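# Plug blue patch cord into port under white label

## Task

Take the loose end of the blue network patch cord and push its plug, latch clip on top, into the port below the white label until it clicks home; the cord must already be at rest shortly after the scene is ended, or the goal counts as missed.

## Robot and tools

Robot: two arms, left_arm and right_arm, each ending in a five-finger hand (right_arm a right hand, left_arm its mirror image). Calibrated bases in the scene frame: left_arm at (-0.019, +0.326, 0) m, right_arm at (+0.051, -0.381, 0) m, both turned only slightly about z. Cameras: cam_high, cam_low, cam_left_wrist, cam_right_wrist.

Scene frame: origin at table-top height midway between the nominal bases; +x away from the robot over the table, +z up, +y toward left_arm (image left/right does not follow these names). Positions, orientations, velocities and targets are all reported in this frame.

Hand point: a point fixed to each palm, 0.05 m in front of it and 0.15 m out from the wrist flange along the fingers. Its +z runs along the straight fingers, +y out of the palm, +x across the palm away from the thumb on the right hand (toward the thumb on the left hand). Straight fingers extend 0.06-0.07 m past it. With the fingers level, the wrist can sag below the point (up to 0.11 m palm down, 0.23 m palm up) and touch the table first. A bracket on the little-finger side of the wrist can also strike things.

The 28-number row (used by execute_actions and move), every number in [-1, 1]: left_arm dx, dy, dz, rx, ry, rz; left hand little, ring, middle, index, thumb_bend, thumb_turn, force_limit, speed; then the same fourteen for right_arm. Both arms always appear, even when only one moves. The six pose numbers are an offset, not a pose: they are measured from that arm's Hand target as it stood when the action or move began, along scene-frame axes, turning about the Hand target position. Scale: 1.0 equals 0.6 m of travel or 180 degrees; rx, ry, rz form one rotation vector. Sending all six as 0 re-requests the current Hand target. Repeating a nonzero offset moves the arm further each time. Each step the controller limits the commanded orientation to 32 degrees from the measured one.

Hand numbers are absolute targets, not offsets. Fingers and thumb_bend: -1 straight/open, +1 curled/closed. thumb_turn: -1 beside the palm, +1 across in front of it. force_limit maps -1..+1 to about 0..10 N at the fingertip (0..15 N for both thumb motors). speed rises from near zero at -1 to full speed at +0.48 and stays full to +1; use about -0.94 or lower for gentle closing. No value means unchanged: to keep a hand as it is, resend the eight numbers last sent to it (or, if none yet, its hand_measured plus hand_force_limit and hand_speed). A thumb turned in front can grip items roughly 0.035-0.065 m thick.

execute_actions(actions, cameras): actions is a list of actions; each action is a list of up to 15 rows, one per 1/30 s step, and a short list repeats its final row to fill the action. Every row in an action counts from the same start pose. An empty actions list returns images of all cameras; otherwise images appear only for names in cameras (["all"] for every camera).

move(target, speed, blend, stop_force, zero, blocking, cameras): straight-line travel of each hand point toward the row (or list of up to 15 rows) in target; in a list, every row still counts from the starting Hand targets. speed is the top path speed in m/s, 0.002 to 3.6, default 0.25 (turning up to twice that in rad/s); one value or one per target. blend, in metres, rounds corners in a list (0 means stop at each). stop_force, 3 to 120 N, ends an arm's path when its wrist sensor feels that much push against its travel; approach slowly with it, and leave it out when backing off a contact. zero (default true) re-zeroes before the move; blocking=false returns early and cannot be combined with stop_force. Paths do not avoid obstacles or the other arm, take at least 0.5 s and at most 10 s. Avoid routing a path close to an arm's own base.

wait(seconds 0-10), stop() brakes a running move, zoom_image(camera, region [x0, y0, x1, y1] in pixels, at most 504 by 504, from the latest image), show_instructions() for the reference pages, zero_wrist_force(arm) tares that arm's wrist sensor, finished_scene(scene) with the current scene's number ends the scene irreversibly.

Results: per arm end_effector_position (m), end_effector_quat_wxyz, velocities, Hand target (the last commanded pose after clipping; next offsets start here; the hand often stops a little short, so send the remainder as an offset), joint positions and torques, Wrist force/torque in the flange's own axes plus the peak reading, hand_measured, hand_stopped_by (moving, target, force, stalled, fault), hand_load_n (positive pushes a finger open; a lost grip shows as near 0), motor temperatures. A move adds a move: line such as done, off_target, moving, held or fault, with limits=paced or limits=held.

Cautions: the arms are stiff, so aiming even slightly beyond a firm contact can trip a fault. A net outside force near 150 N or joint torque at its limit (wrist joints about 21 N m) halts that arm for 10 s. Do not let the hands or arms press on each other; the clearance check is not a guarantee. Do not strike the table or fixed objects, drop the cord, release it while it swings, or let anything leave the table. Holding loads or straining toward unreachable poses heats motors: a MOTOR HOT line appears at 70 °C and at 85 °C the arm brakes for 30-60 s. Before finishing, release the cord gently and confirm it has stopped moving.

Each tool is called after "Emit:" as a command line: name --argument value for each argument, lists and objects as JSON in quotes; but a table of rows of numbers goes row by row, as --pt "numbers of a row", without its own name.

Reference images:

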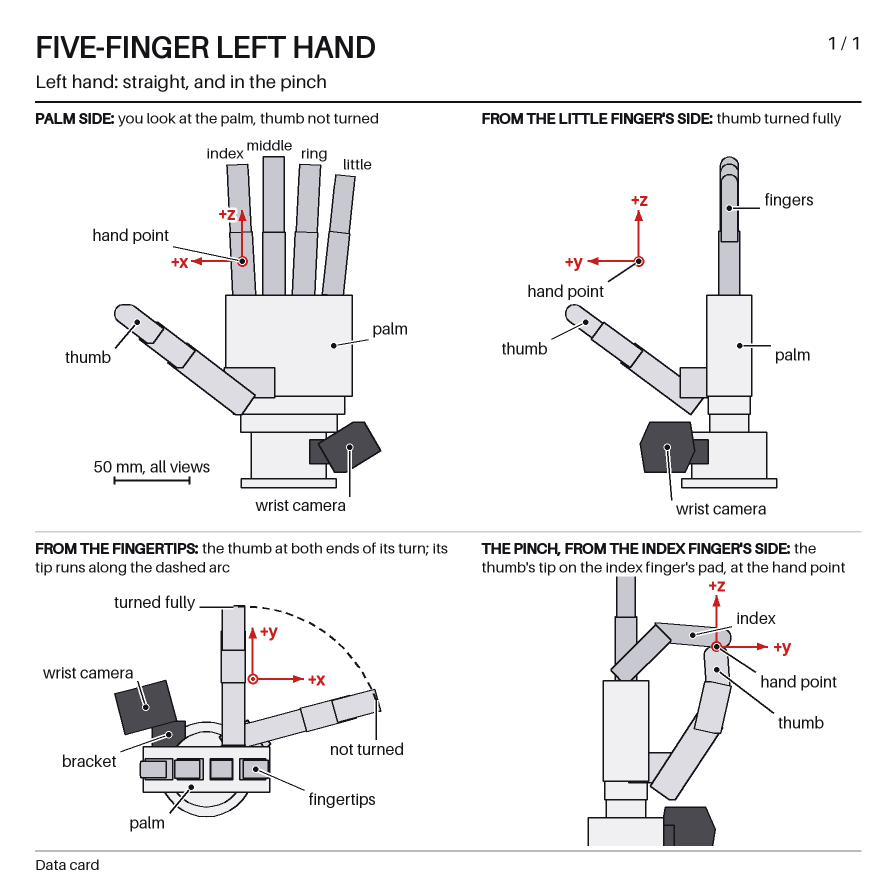

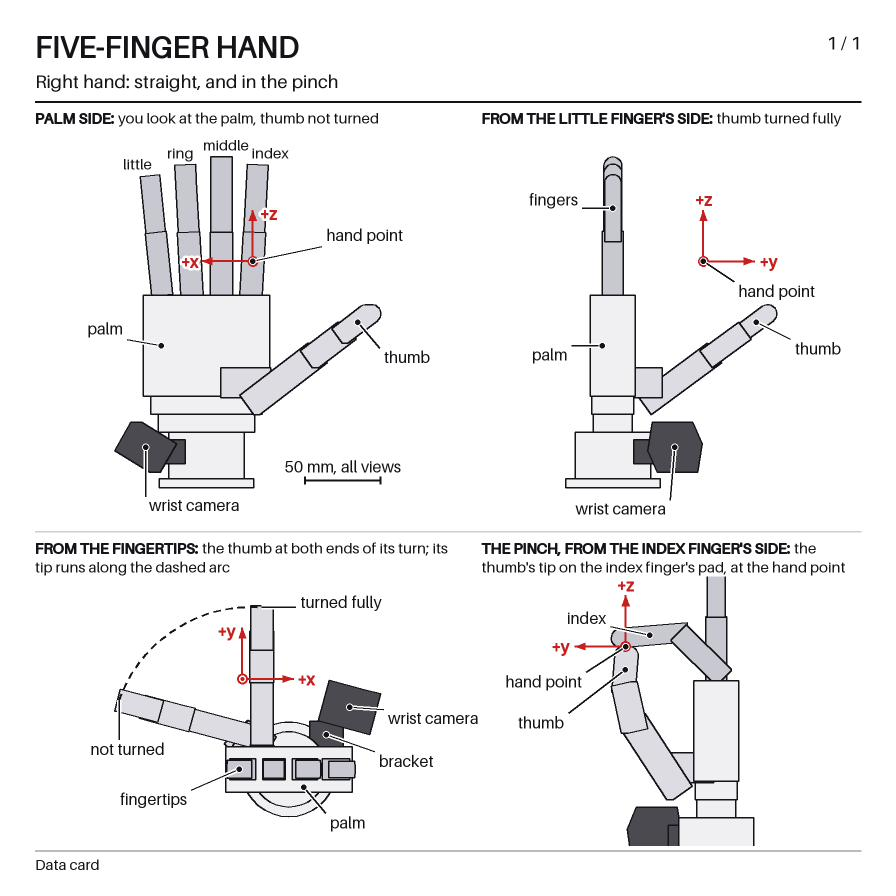

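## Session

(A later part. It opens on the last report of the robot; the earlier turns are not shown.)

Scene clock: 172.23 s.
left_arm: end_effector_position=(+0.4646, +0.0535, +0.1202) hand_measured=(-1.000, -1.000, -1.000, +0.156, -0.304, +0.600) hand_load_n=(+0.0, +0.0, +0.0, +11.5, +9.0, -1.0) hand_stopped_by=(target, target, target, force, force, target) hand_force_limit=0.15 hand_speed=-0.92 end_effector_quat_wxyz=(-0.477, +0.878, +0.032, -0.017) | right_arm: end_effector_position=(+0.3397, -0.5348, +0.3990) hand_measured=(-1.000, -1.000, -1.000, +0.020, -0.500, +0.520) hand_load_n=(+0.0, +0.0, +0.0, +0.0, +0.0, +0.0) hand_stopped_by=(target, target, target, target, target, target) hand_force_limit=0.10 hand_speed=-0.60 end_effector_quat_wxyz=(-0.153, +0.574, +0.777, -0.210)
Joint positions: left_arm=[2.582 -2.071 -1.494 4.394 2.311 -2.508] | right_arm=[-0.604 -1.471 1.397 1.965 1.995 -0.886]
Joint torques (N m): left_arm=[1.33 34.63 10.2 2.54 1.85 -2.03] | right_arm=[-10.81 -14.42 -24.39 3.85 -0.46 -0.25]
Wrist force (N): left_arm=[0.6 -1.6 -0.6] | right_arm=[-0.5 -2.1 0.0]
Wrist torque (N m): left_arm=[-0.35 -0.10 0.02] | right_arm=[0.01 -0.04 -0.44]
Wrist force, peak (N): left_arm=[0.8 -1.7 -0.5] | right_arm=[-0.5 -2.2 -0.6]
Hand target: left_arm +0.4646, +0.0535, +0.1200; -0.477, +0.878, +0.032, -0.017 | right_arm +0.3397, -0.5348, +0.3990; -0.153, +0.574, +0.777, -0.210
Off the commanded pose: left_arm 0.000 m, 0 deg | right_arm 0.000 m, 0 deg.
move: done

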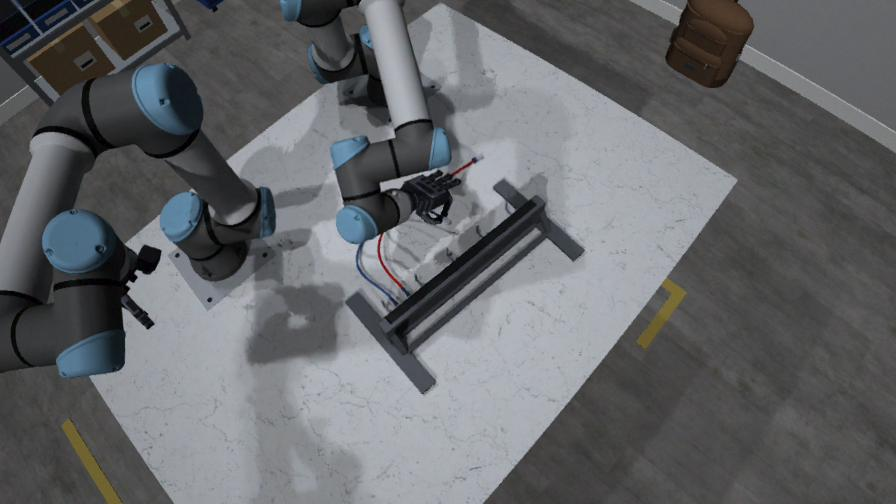

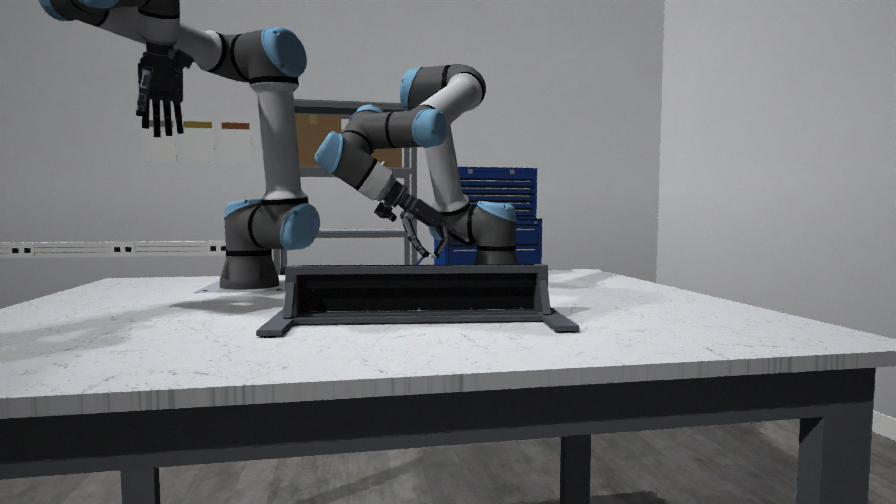

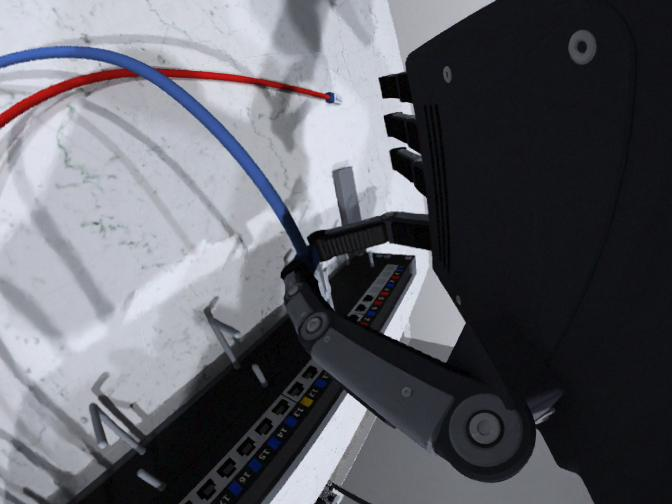

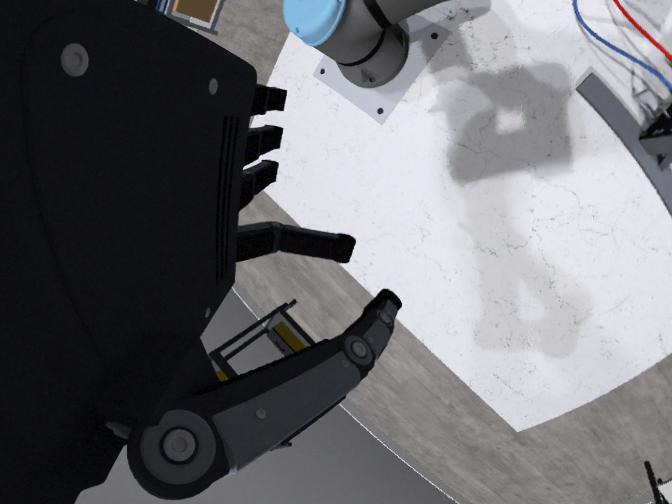

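Emit:
zoom_image --camera "cam_high" --region '[430, 205, 460, 235]'

Emit:
zoom_image --camera "cam_left_wrist" --region '[295, 240, 345, 315]'

Scaled by 16.800 from the camera's 896x504 image, which has a finer 1280x720 frame.

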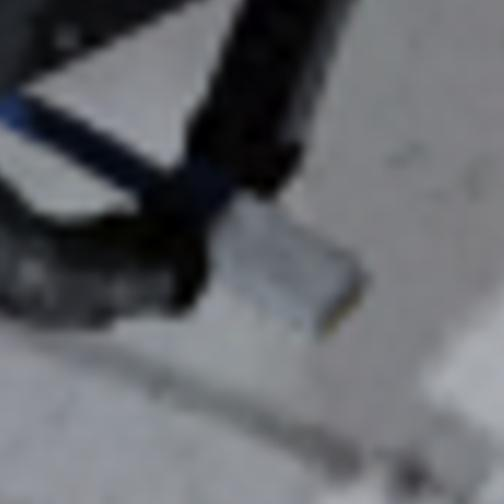

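Scaled by 6.720 from the camera's 672x504 image, which has a finer 960x720 frame.

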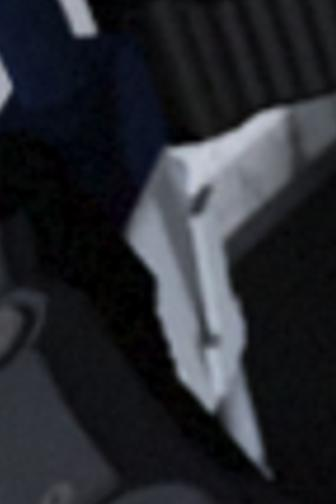

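Emit:
zoom_image --camera "cam_left_wrist" --region '[296, 254, 346, 316]'

Emit:
zoom_image --camera "cam_high" --region '[436, 210, 456, 230]'

Emit:
zoom_image --camera "cam_low" --region '[360, 160, 500, 300]'

Scaled by 8.129 from the camera's 672x504 image, which has a finer 960x720 frame.

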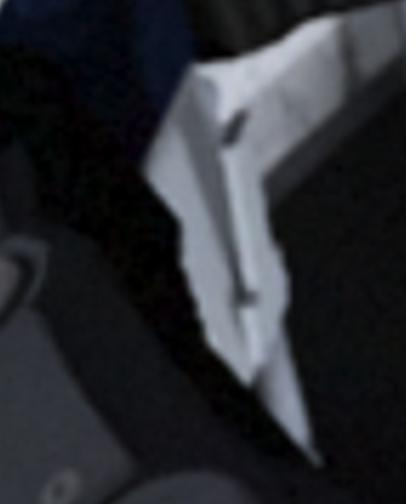

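Scaled by 25.200 from the camera's 896x504 image, which has a finer 1280x720 frame.

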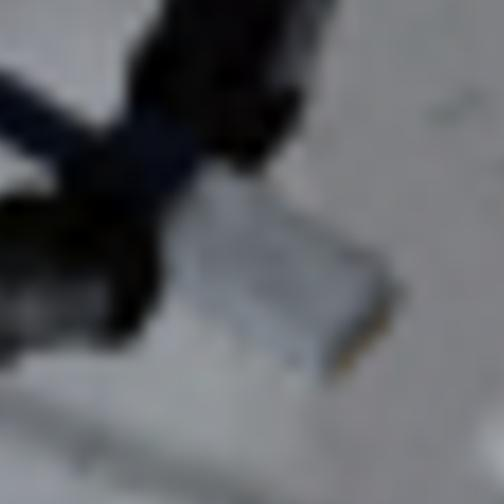

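Scaled by 3.600 from the camera's 896x504 image, which has a finer 1280x720 frame.

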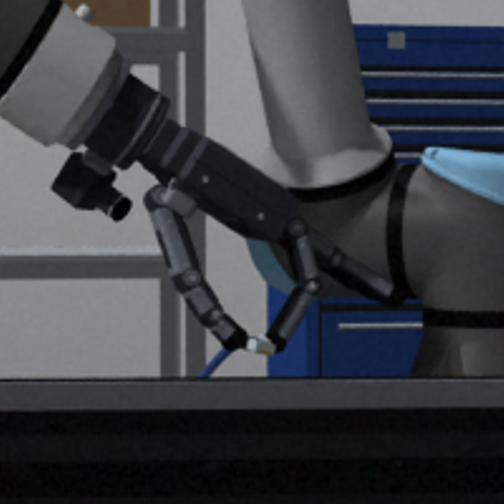

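Emit:
zoom_image --camera "cam_low" --region '[418, 245, 448, 267]'

Scaled by 16.800 from the camera's 896x504 image, which has a finer 1280x720 frame.

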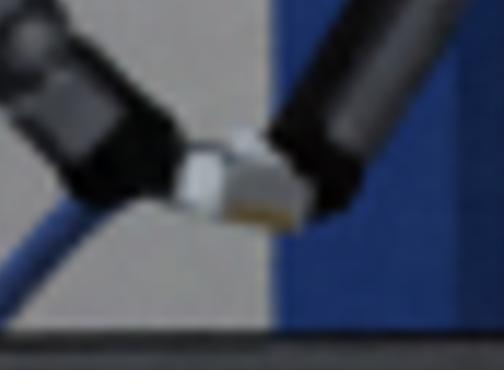

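Emit:
move --target '[0.0,0,0.0,0.0667,0.0078,-0.0694,-1,-1,-1,0.25,-0.15,0.60,0.15,-0.92,0,0,0,0,0,0,-1,-1,-1,0.02,-0.5,0.52,0.1,-0.6]' --speed 0.1 --cameras '["cam_high", "cam_low", "cam_left_wrist"]'

Emit:
zoom_image --camera "cam_low" --region '[418, 240, 448, 270]'

Emit:
zoom_image --camera "cam_high" --region '[430, 205, 460, 235]'

Emit:
zoom_image --camera "cam_left_wrist" --region '[270, 240, 370, 340]'

Scene clock: 179.63 s.
left_arm: end_effector_position=(+0.4646, +0.0535, +0.1200) hand_measured=(-1.000, -1.000, -1.000, +0.156, -0.304, +0.600) hand_load_n=(+0.0, +0.0, +0.0, +11.5, +8.5, -0.5) hand_stopped_by=(target, target, target, force, force, target) hand_force_limit=0.15 hand_speed=-0.92 end_effector_quat_wxyz=(-0.565, +0.822, -0.067, +0.027) | right_arm: end_effector_position=(+0.3397, -0.5348, +0.3990) hand_measured=(-1.000, -1.000, -1.000, +0.020, -0.500, +0.520) hand_load_n=(+0.0, +0.0, +0.0, +0.0, +0.0, +0.0) hand_stopped_by=(target, target, target, target, target, target) hand_force_limit=0.10 hand_speed=-0.60 end_effector_quat_wxyz=(-0.153, +0.574, +0.777, -0.210)
Joint positions: left_arm=[2.513 -2.111 -1.514 4.298 2.528 -2.53] | right_arm=[-0.604 -1.471 1.397 1.965 1.995 -0.886]
Joint torques (N m): left_arm=[-9.74 35.29 8.87 -0.49 3.31 -2.33] | right_arm=[-10.18 -15.26 -24.31 3.68 -0.47 -0.28]
Wrist force (N): left_arm=[0.7 -1.4 -0.4] | right_arm=[-0.1 -1.7 -0.1]
Wrist torque (N m): left_arm=[-0.29 -0.10 0.03] | right_arm=[0.07 -0.10 -0.40]
Wrist force, peak (N): left_arm=[0.7 -1.8 -0.6] | right_arm=[-0.2 -2.3 -0.6]
Hand target: left_arm +0.4646, +0.0535, +0.1200; -0.566, +0.822, -0.067, +0.027 | right_arm +0.3397, -0.5348, +0.3990; -0.153, +0.574, +0.777, -0.210
Off the commanded pose: left_arm 0.000 m, 0 deg | right_arm 0.000 m, 0 deg.
move: done
Images, in order (width x height): cam_high 896x504, cam_low 896x504, cam_left_wrist 672x504.

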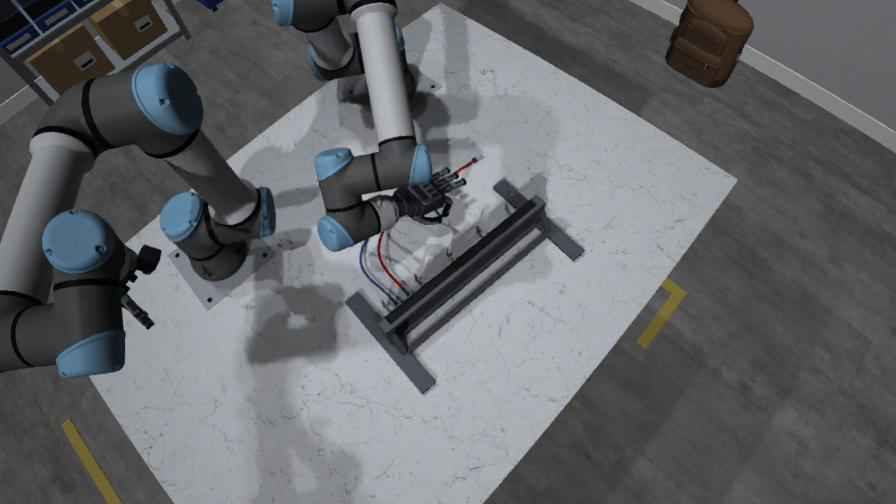

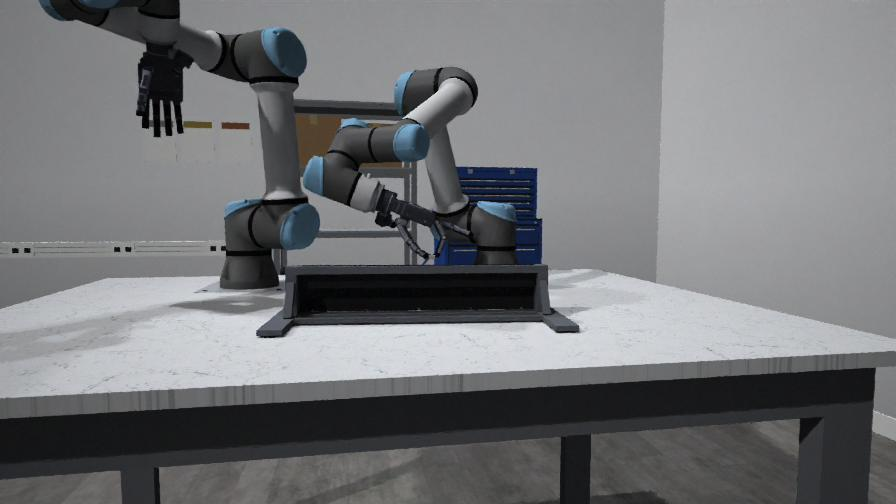

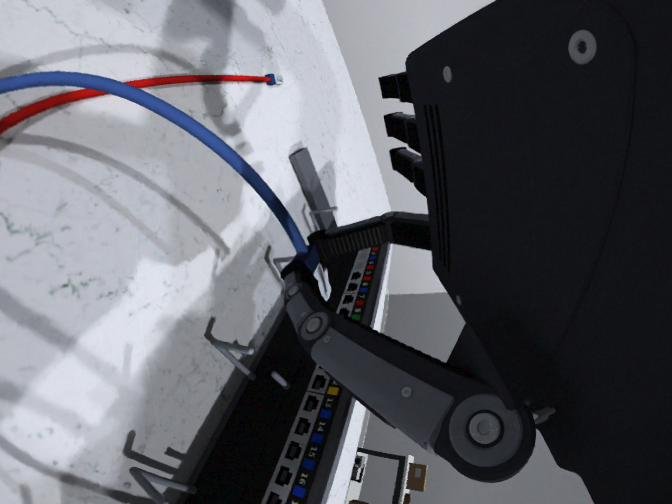

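Scaled by 16.800 from the camera's 896x504 image, which has a finer 1280x720 frame.

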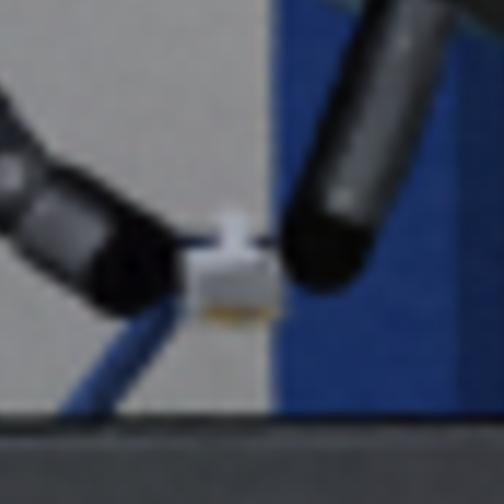

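Scaled by 16.800 from the camera's 896x504 image, which has a finer 1280x720 frame.

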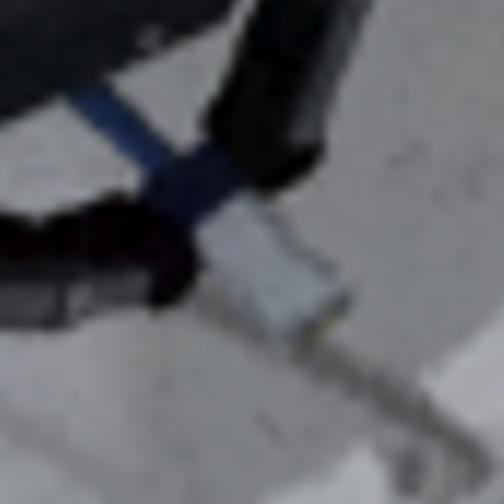

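Scaled by 5.040 from the camera's 672x504 image, which has a finer 960x720 frame.

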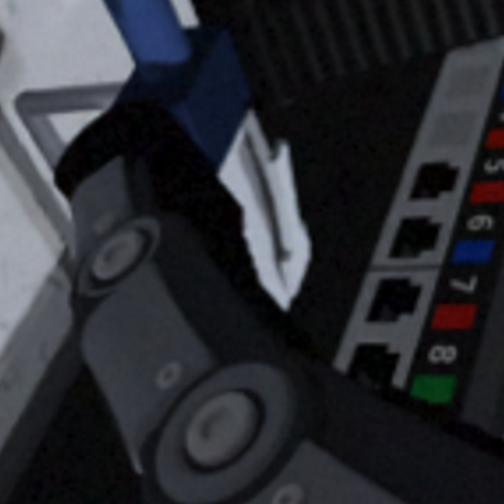

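Emit:
zoom_image --camera "cam_left_wrist" --region '[285, 235, 345, 310]'

Emit:
zoom_image --camera "cam_low" --region '[425, 248, 440, 263]'

Scaled by 6.720 from the camera's 672x504 image, which has a finer 960x720 frame.

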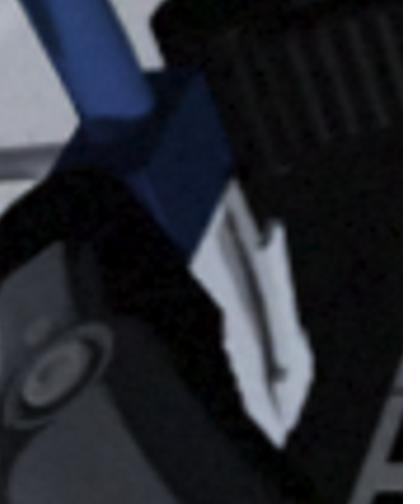

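Scaled by 33.600 from the camera's 896x504 image, which has a finer 1280x720 frame.

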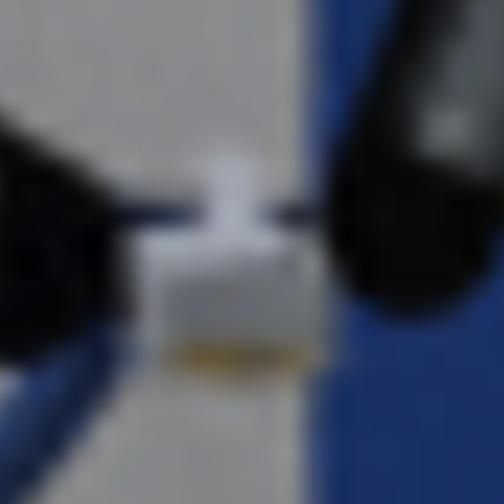

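Emit:
move --target '[0.05,0,-0.02,0,0,0,-1,-1,-1,0.25,-0.15,0.60,0.15,-0.92,0,0,0,0,0,0,-1,-1,-1,0.02,-0.5,0.52,0.1,-0.6]' --speed 0.06 --cameras '["cam_high", "cam_left_wrist"]'

Emit:
zoom_image --camera "cam_left_wrist" --region '[280, 230, 380, 330]'

Emit:
zoom_image --camera "cam_high" --region '[430, 205, 470, 245]'

Emit:
zoom_image --camera "cam_left_wrist" --region '[240, 330, 410, 500]'

Scene clock: 183.40 s.
left_arm: end_effector_position=(+0.4944, +0.0535, +0.1081) hand_measured=(-1.000, -1.000, -1.000, +0.156, -0.304, +0.600) hand_load_n=(+0.0, +0.0, +0.0, +11.5, +8.5, -0.5) hand_stopped_by=(target, target, target, force, force, target) hand_force_limit=0.15 hand_speed=-0.92 end_effector_quat_wxyz=(-0.566, +0.822, -0.067, +0.027) | right_arm: end_effector_position=(+0.3397, -0.5348, +0.3990) hand_measured=(-1.000, -1.000, -1.000, +0.020, -0.500, +0.520) hand_load_n=(-0.5, +0.0, +0.0, +0.0, -0.5, +0.0) hand_stopped_by=(target, target, target, target, target, target) hand_force_limit=0.10 hand_speed=-0.60 end_effector_quat_wxyz=(-0.153, +0.574, +0.777, -0.210)
Joint positions: left_arm=[2.54 -2.165 -1.464 4.326 2.549 -2.5] | right_arm=[-0.604 -1.471 1.397 1.965 1.995 -0.886]
Joint torques (N m): left_arm=[6.73 37.16 27.8 2.36 3.14 2.34] | right_arm=[-9.33 -15.98 -23.44 3.59 -0.4 -0.23]
Wrist force (N): left_arm=[0.6 -1.5 -0.3] | right_arm=[-0.1 -2.1 -0.2]
Wrist torque (N m): left_arm=[-0.31 -0.07 -0.17] | right_arm=[0.02 -0.10 -0.41]
Wrist force, peak (N): left_arm=[0.9 -1.7 -0.4] | right_arm=[-0.2 -2.4 -0.4]
Hand target: left_arm +0.4946, +0.0535, +0.1080; -0.566, +0.822, -0.067, +0.027 | right_arm +0.3397, -0.5348, +0.3990; -0.153, +0.574, +0.777, -0.210
Off the commanded pose: left_arm 0.000 m, 0 deg | right_arm 0.000 m, 0 deg.
move: done
Images, in order (width x height): cam_high 896x504, cam_left_wrist 672x504.

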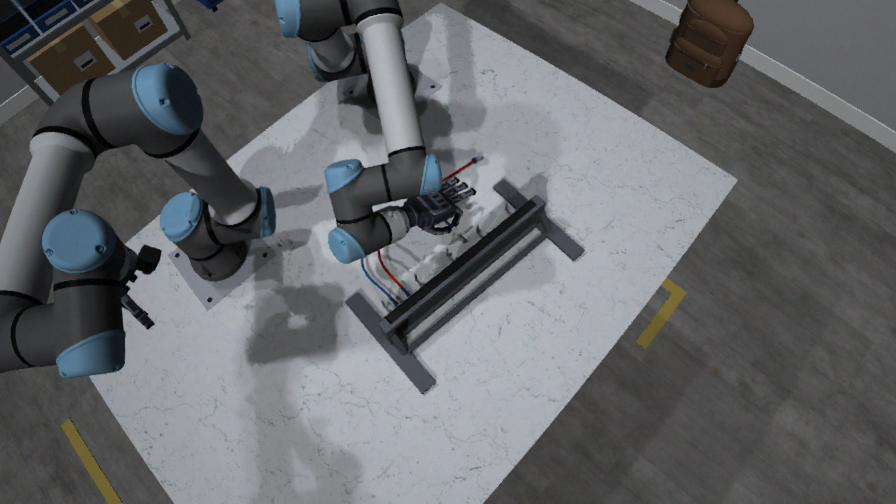

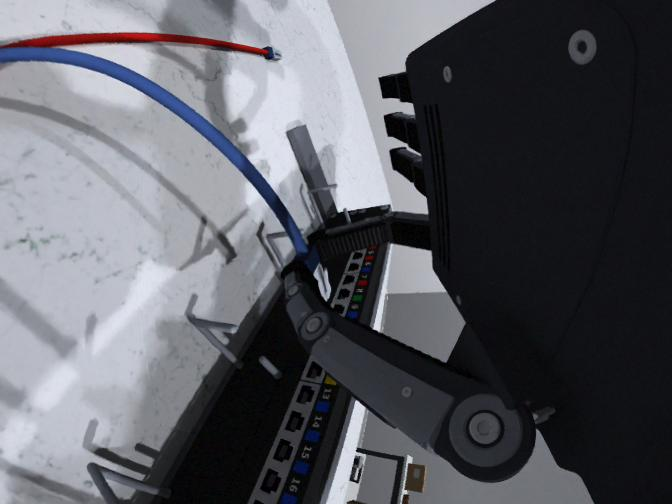

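Scaled by 5.040 from the camera's 672x504 image, which has a finer 960x720 frame.

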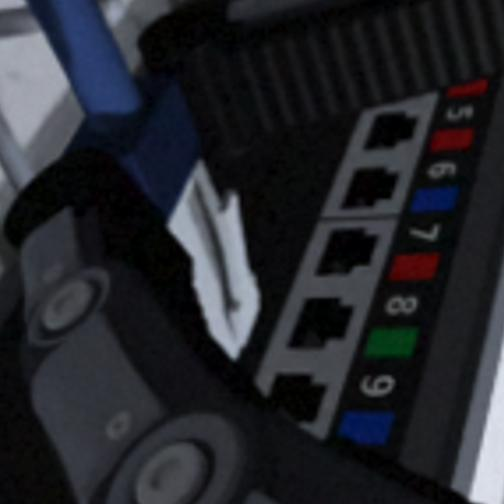

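Scaled by 12.600 from the camera's 896x504 image, which has a finer 1280x720 frame.

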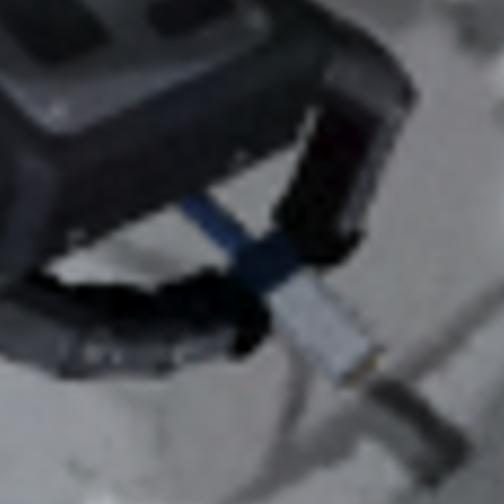

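Scaled by 2.965 from the camera's 672x504 image, which has a finer 960x720 frame.

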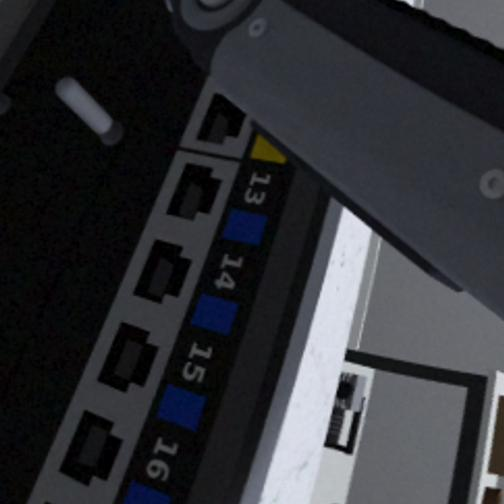

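Emit:
move --target '[0.025,-0.003,-0.004,0,0,0,-1,-1,-1,0.25,-0.15,0.60,0.15,-0.92,0,0,0,0,0,0,-1,-1,-1,0.02,-0.5,0.52,0.1,-0.6]' --speed 0.04 --cameras '["cam_high", "cam_left_wrist"]'

Emit:
zoom_image --camera "cam_left_wrist" --region '[280, 230, 380, 330]'

Emit:
zoom_image --camera "cam_high" --region '[430, 205, 490, 265]'

Scene clock: 185.23 s.
left_arm: end_effector_position=(+0.5095, +0.0517, +0.1056) hand_measured=(-1.000, -1.000, -1.000, +0.156, -0.304, +0.600) hand_load_n=(+0.0, +0.0, +0.0, +11.5, +8.5, -0.5) hand_stopped_by=(target, target, target, force, force, target) hand_force_limit=0.15 hand_speed=-0.92 end_effector_quat_wxyz=(-0.566, +0.822, -0.067, +0.027) | right_arm: end_effector_position=(+0.3397, -0.5348, +0.3990) hand_measured=(-1.000, -1.000, -1.000, +0.020, -0.500, +0.520) hand_load_n=(+0.0, +0.0, +0.0, +0.0, +0.0, +0.0) hand_stopped_by=(target, target, target, target, target, target) hand_force_limit=0.10 hand_speed=-0.60 end_effector_quat_wxyz=(-0.153, +0.574, +0.777, -0.210)
Joint positions: left_arm=[2.551 -2.192 -1.427 4.327 2.557 -2.487] | right_arm=[-0.604 -1.471 1.397 1.965 1.995 -0.886]
Joint torques (N m): left_arm=[7.63 38.34 27.14 -0.45 3.29 2.42] | right_arm=[-9.72 -16.24 -22.96 3.51 -0.21 -0.13]
Wrist force (N): left_arm=[0.7 -1.6 -0.4] | right_arm=[-0.1 -2.0 -0.1]
Wrist torque (N m): left_arm=[-0.32 -0.10 -0.15] | right_arm=[0.03 -0.10 -0.42]
Wrist force, peak (N): left_arm=[0.8 -1.6 -0.4] | right_arm=[0.2 -2.3 0.0]
Hand target: left_arm +0.5096, +0.0517, +0.1056; -0.566, +0.822, -0.067, +0.027 | right_arm +0.3397, -0.5348, +0.3990; -0.153, +0.574, +0.777, -0.210
Off the commanded pose: left_arm 0.000 m, 0 deg | right_arm 0.000 m, 0 deg.
move: done
Images, in order (width x height): cam_high 896x504, cam_left_wrist 672x504.

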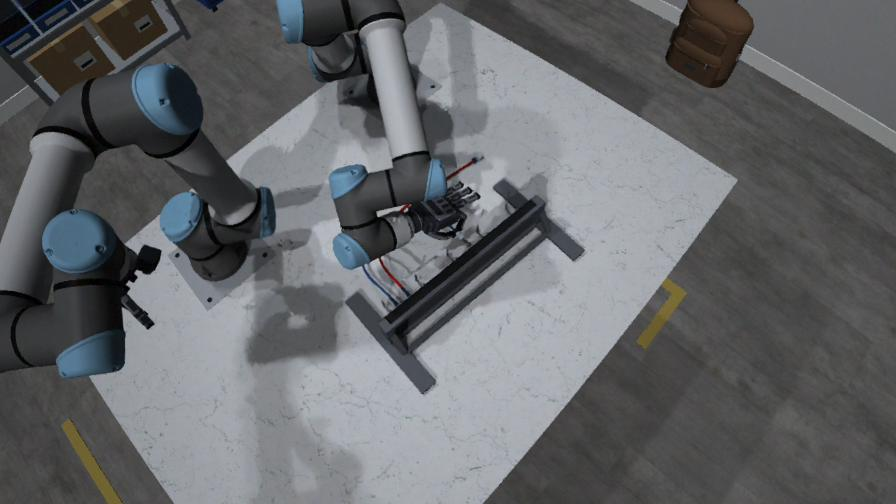

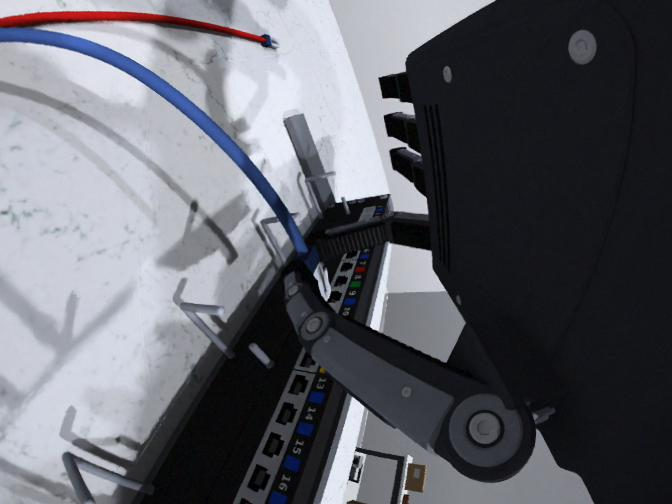

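Scaled by 5.040 from the camera's 672x504 image, which has a finer 960x720 frame.

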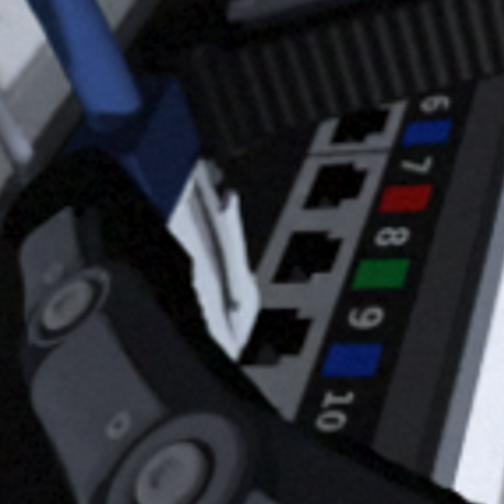

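Scaled by 8.400 from the camera's 896x504 image, which has a finer 1280x720 frame.

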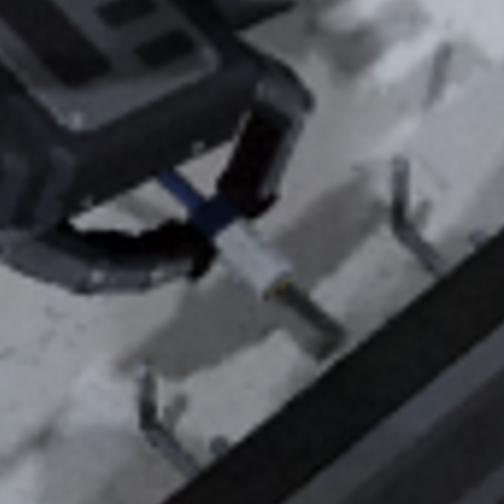

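Emit:
move --target '[0.0167,-0.0017,-0.001,0,0,0,-1,-1,-1,0.25,-0.15,0.60,0.15,-0.92,0,0,0,0,0,0,-1,-1,-1,0.02,-0.5,0.52,0.1,-0.6]' --speed 0.02 --stop_force 4 --cameras '["cam_high", "cam_left_wrist"]'

Emit:
zoom_image --camera "cam_left_wrist" --region '[290, 240, 360, 310]'

Emit:
zoom_image --camera "cam_high" --region '[430, 205, 490, 265]'

Scene clock: 187.20 s.
left_arm: end_effector_position=(+0.5197, +0.0507, +0.1050) hand_measured=(-1.000, -1.000, -1.000, +0.156, -0.304, +0.600) hand_load_n=(+0.0, +0.0, +0.0, +11.0, +8.5, -1.0) hand_stopped_by=(target, target, target, force, force, target) hand_force_limit=0.15 hand_speed=-0.92 end_effector_quat_wxyz=(-0.566, +0.822, -0.067, +0.027) | right_arm: end_effector_position=(+0.3397, -0.5348, +0.3990) hand_measured=(-1.000, -1.000, -1.000, +0.020, -0.500, +0.520) hand_load_n=(+0.0, +0.0, +0.0, +0.0, +0.0, +0.0) hand_stopped_by=(target, target, target, target, target, target) hand_force_limit=0.10 hand_speed=-0.60 end_effector_quat_wxyz=(-0.153, +0.574, +0.777, -0.210)
Joint positions: left_arm=[2.558 -2.209 -1.401 4.325 2.563 -2.479] | right_arm=[-0.604 -1.471 1.397 1.965 1.995 -0.886]
Joint torques (N m): left_arm=[8.7 38.4 28.2 -0.4 3.22 2.2] | right_arm=[-10.29 -15.84 -24.36 3.53 -0.44 -0.14]
Wrist force (N): left_arm=[0.7 -1.4 -0.3] | right_arm=[-0.2 -1.8 -0.2]
Wrist torque (N m): left_arm=[-0.31 -0.09 -0.16] | right_arm=[0.06 -0.08 -0.41]
Wrist force, peak (N): left_arm=[0.9 -1.6 -0.2] | right_arm=[-0.1 -2.3 -0.3]
Hand target: left_arm +0.5197, +0.0507, +0.1050; -0.566, +0.822, -0.067, +0.027 | right_arm +0.3397, -0.5348, +0.3990; -0.153, +0.574, +0.777, -0.210
Off the commanded pose: left_arm 0.000 m, 0 deg | right_arm 0.000 m, 0 deg.
move: done
Images, in order (width x height): cam_high 896x504, cam_left_wrist 672x504.

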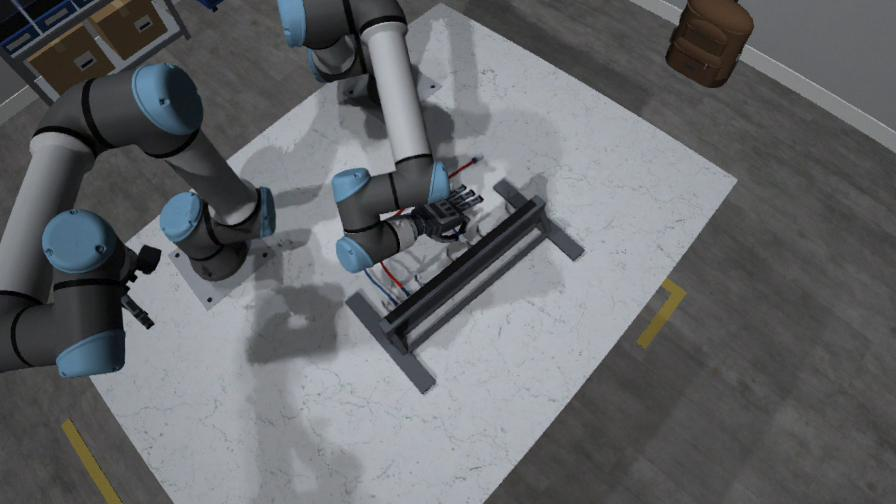

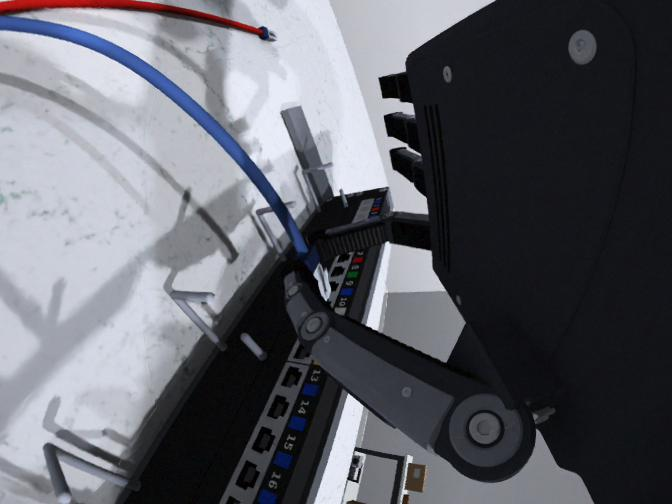

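Scaled by 7.200 from the camera's 672x504 image, which has a finer 960x720 frame.

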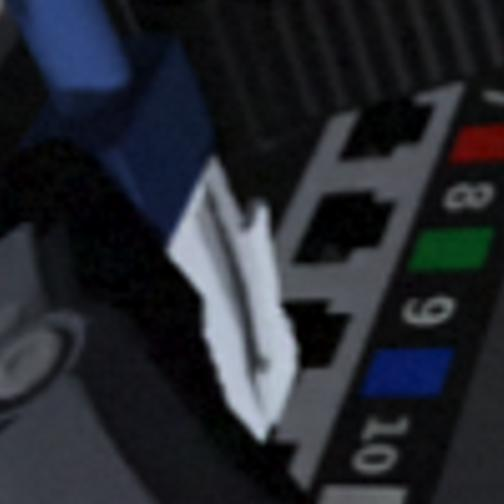

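Scaled by 8.400 from the camera's 896x504 image, which has a finer 1280x720 frame.

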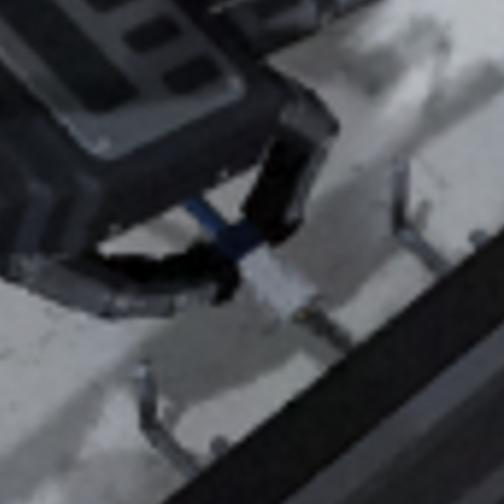

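Emit:
move --target '[0.0083,-0.001,-0.001,0,0,0,-1,-1,-1,0.25,-0.15,0.60,0.15,-0.92,0,0,0,0,0,0,-1,-1,-1,0.02,-0.5,0.52,0.1,-0.6]' --speed 0.015 --stop_force 3 --cameras '["cam_high", "cam_left_wrist"]'

Emit:
zoom_image --camera "cam_left_wrist" --region '[290, 240, 360, 310]'

Emit:
zoom_image --camera "cam_high" --region '[440, 215, 490, 265]'

Scene clock: 189.00 s.
left_arm: end_effector_position=(+0.5246, +0.0501, +0.1044) hand_measured=(-1.000, -1.000, -1.000, +0.156, -0.304, +0.600) hand_load_n=(+0.0, -0.5, +0.0, +11.0, +8.5, -0.5) hand_stopped_by=(target, target, target, force, force, target) hand_force_limit=0.15 hand_speed=-0.92 end_effector_quat_wxyz=(-0.566, +0.822, -0.067, +0.027) | right_arm: end_effector_position=(+0.3397, -0.5348, +0.3990) hand_measured=(-1.000, -1.000, -1.000, +0.020, -0.500, +0.520) hand_load_n=(+0.0, +0.0, +0.0, +0.0, +0.0, +0.0) hand_stopped_by=(target, target, target, target, target, target) hand_force_limit=0.10 hand_speed=-0.60 end_effector_quat_wxyz=(-0.153, +0.574, +0.777, -0.210)
Joint positions: left_arm=[2.561 -2.218 -1.387 4.324 2.565 -2.475] | right_arm=[-0.604 -1.471 1.397 1.965 1.995 -0.886]
Joint torques (N m): left_arm=[8.53 39.37 28.6 -0.65 3.18 2.2] | right_arm=[-9.14 -15.41 -23.48 3.35 -0.52 -0.24]
Wrist force (N): left_arm=[0.6 -1.5 -0.2] | right_arm=[0.0 -1.9 -0.3]
Wrist torque (N m): left_arm=[-0.32 -0.07 -0.16] | right_arm=[0.06 -0.11 -0.41]
Wrist force, peak (N): left_arm=[0.7 -1.7 -0.2] | right_arm=[0.0 -2.5 -0.2]
Hand target: left_arm +0.5246, +0.0501, +0.1044; -0.566, +0.822, -0.067, +0.027 | right_arm +0.3397, -0.5348, +0.3990; -0.153, +0.574, +0.777, -0.210
Off the commanded pose: left_arm 0.000 m, 0 deg | right_arm 0.000 m, 0 deg.
move: done
Images, in order (width x height): cam_high 896x504, cam_left_wrist 672x504.

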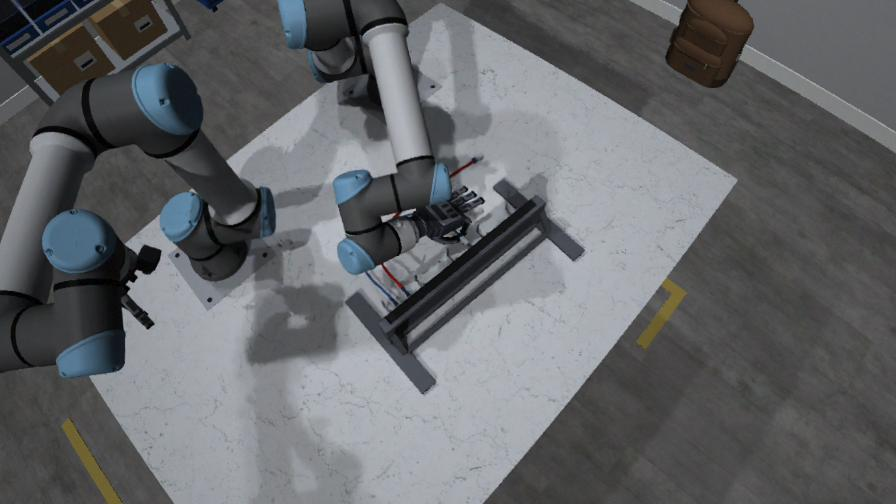

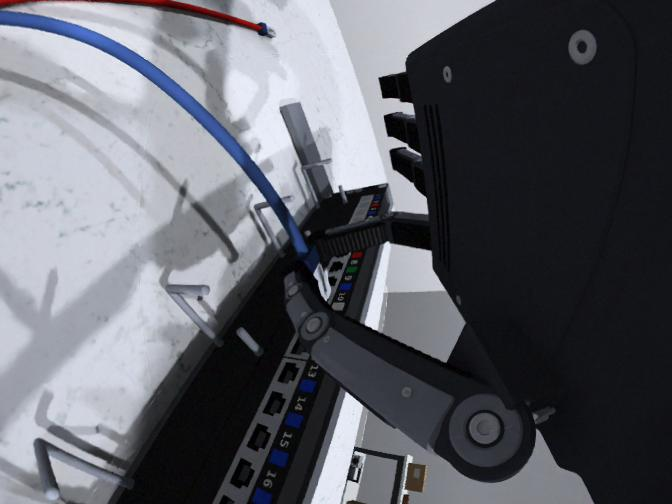

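Scaled by 7.200 from the camera's 672x504 image, which has a finer 960x720 frame.

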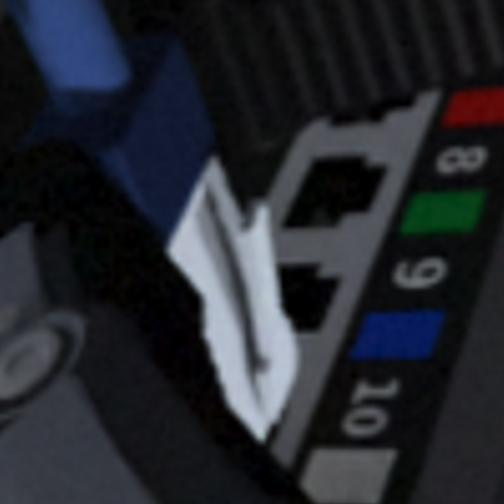

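Scaled by 10.080 from the camera's 896x504 image, which has a finer 1280x720 frame.

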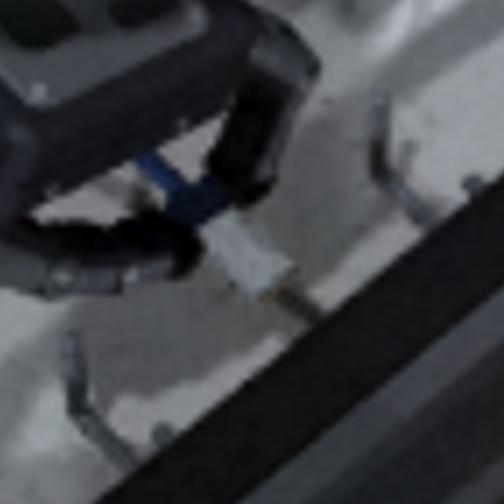

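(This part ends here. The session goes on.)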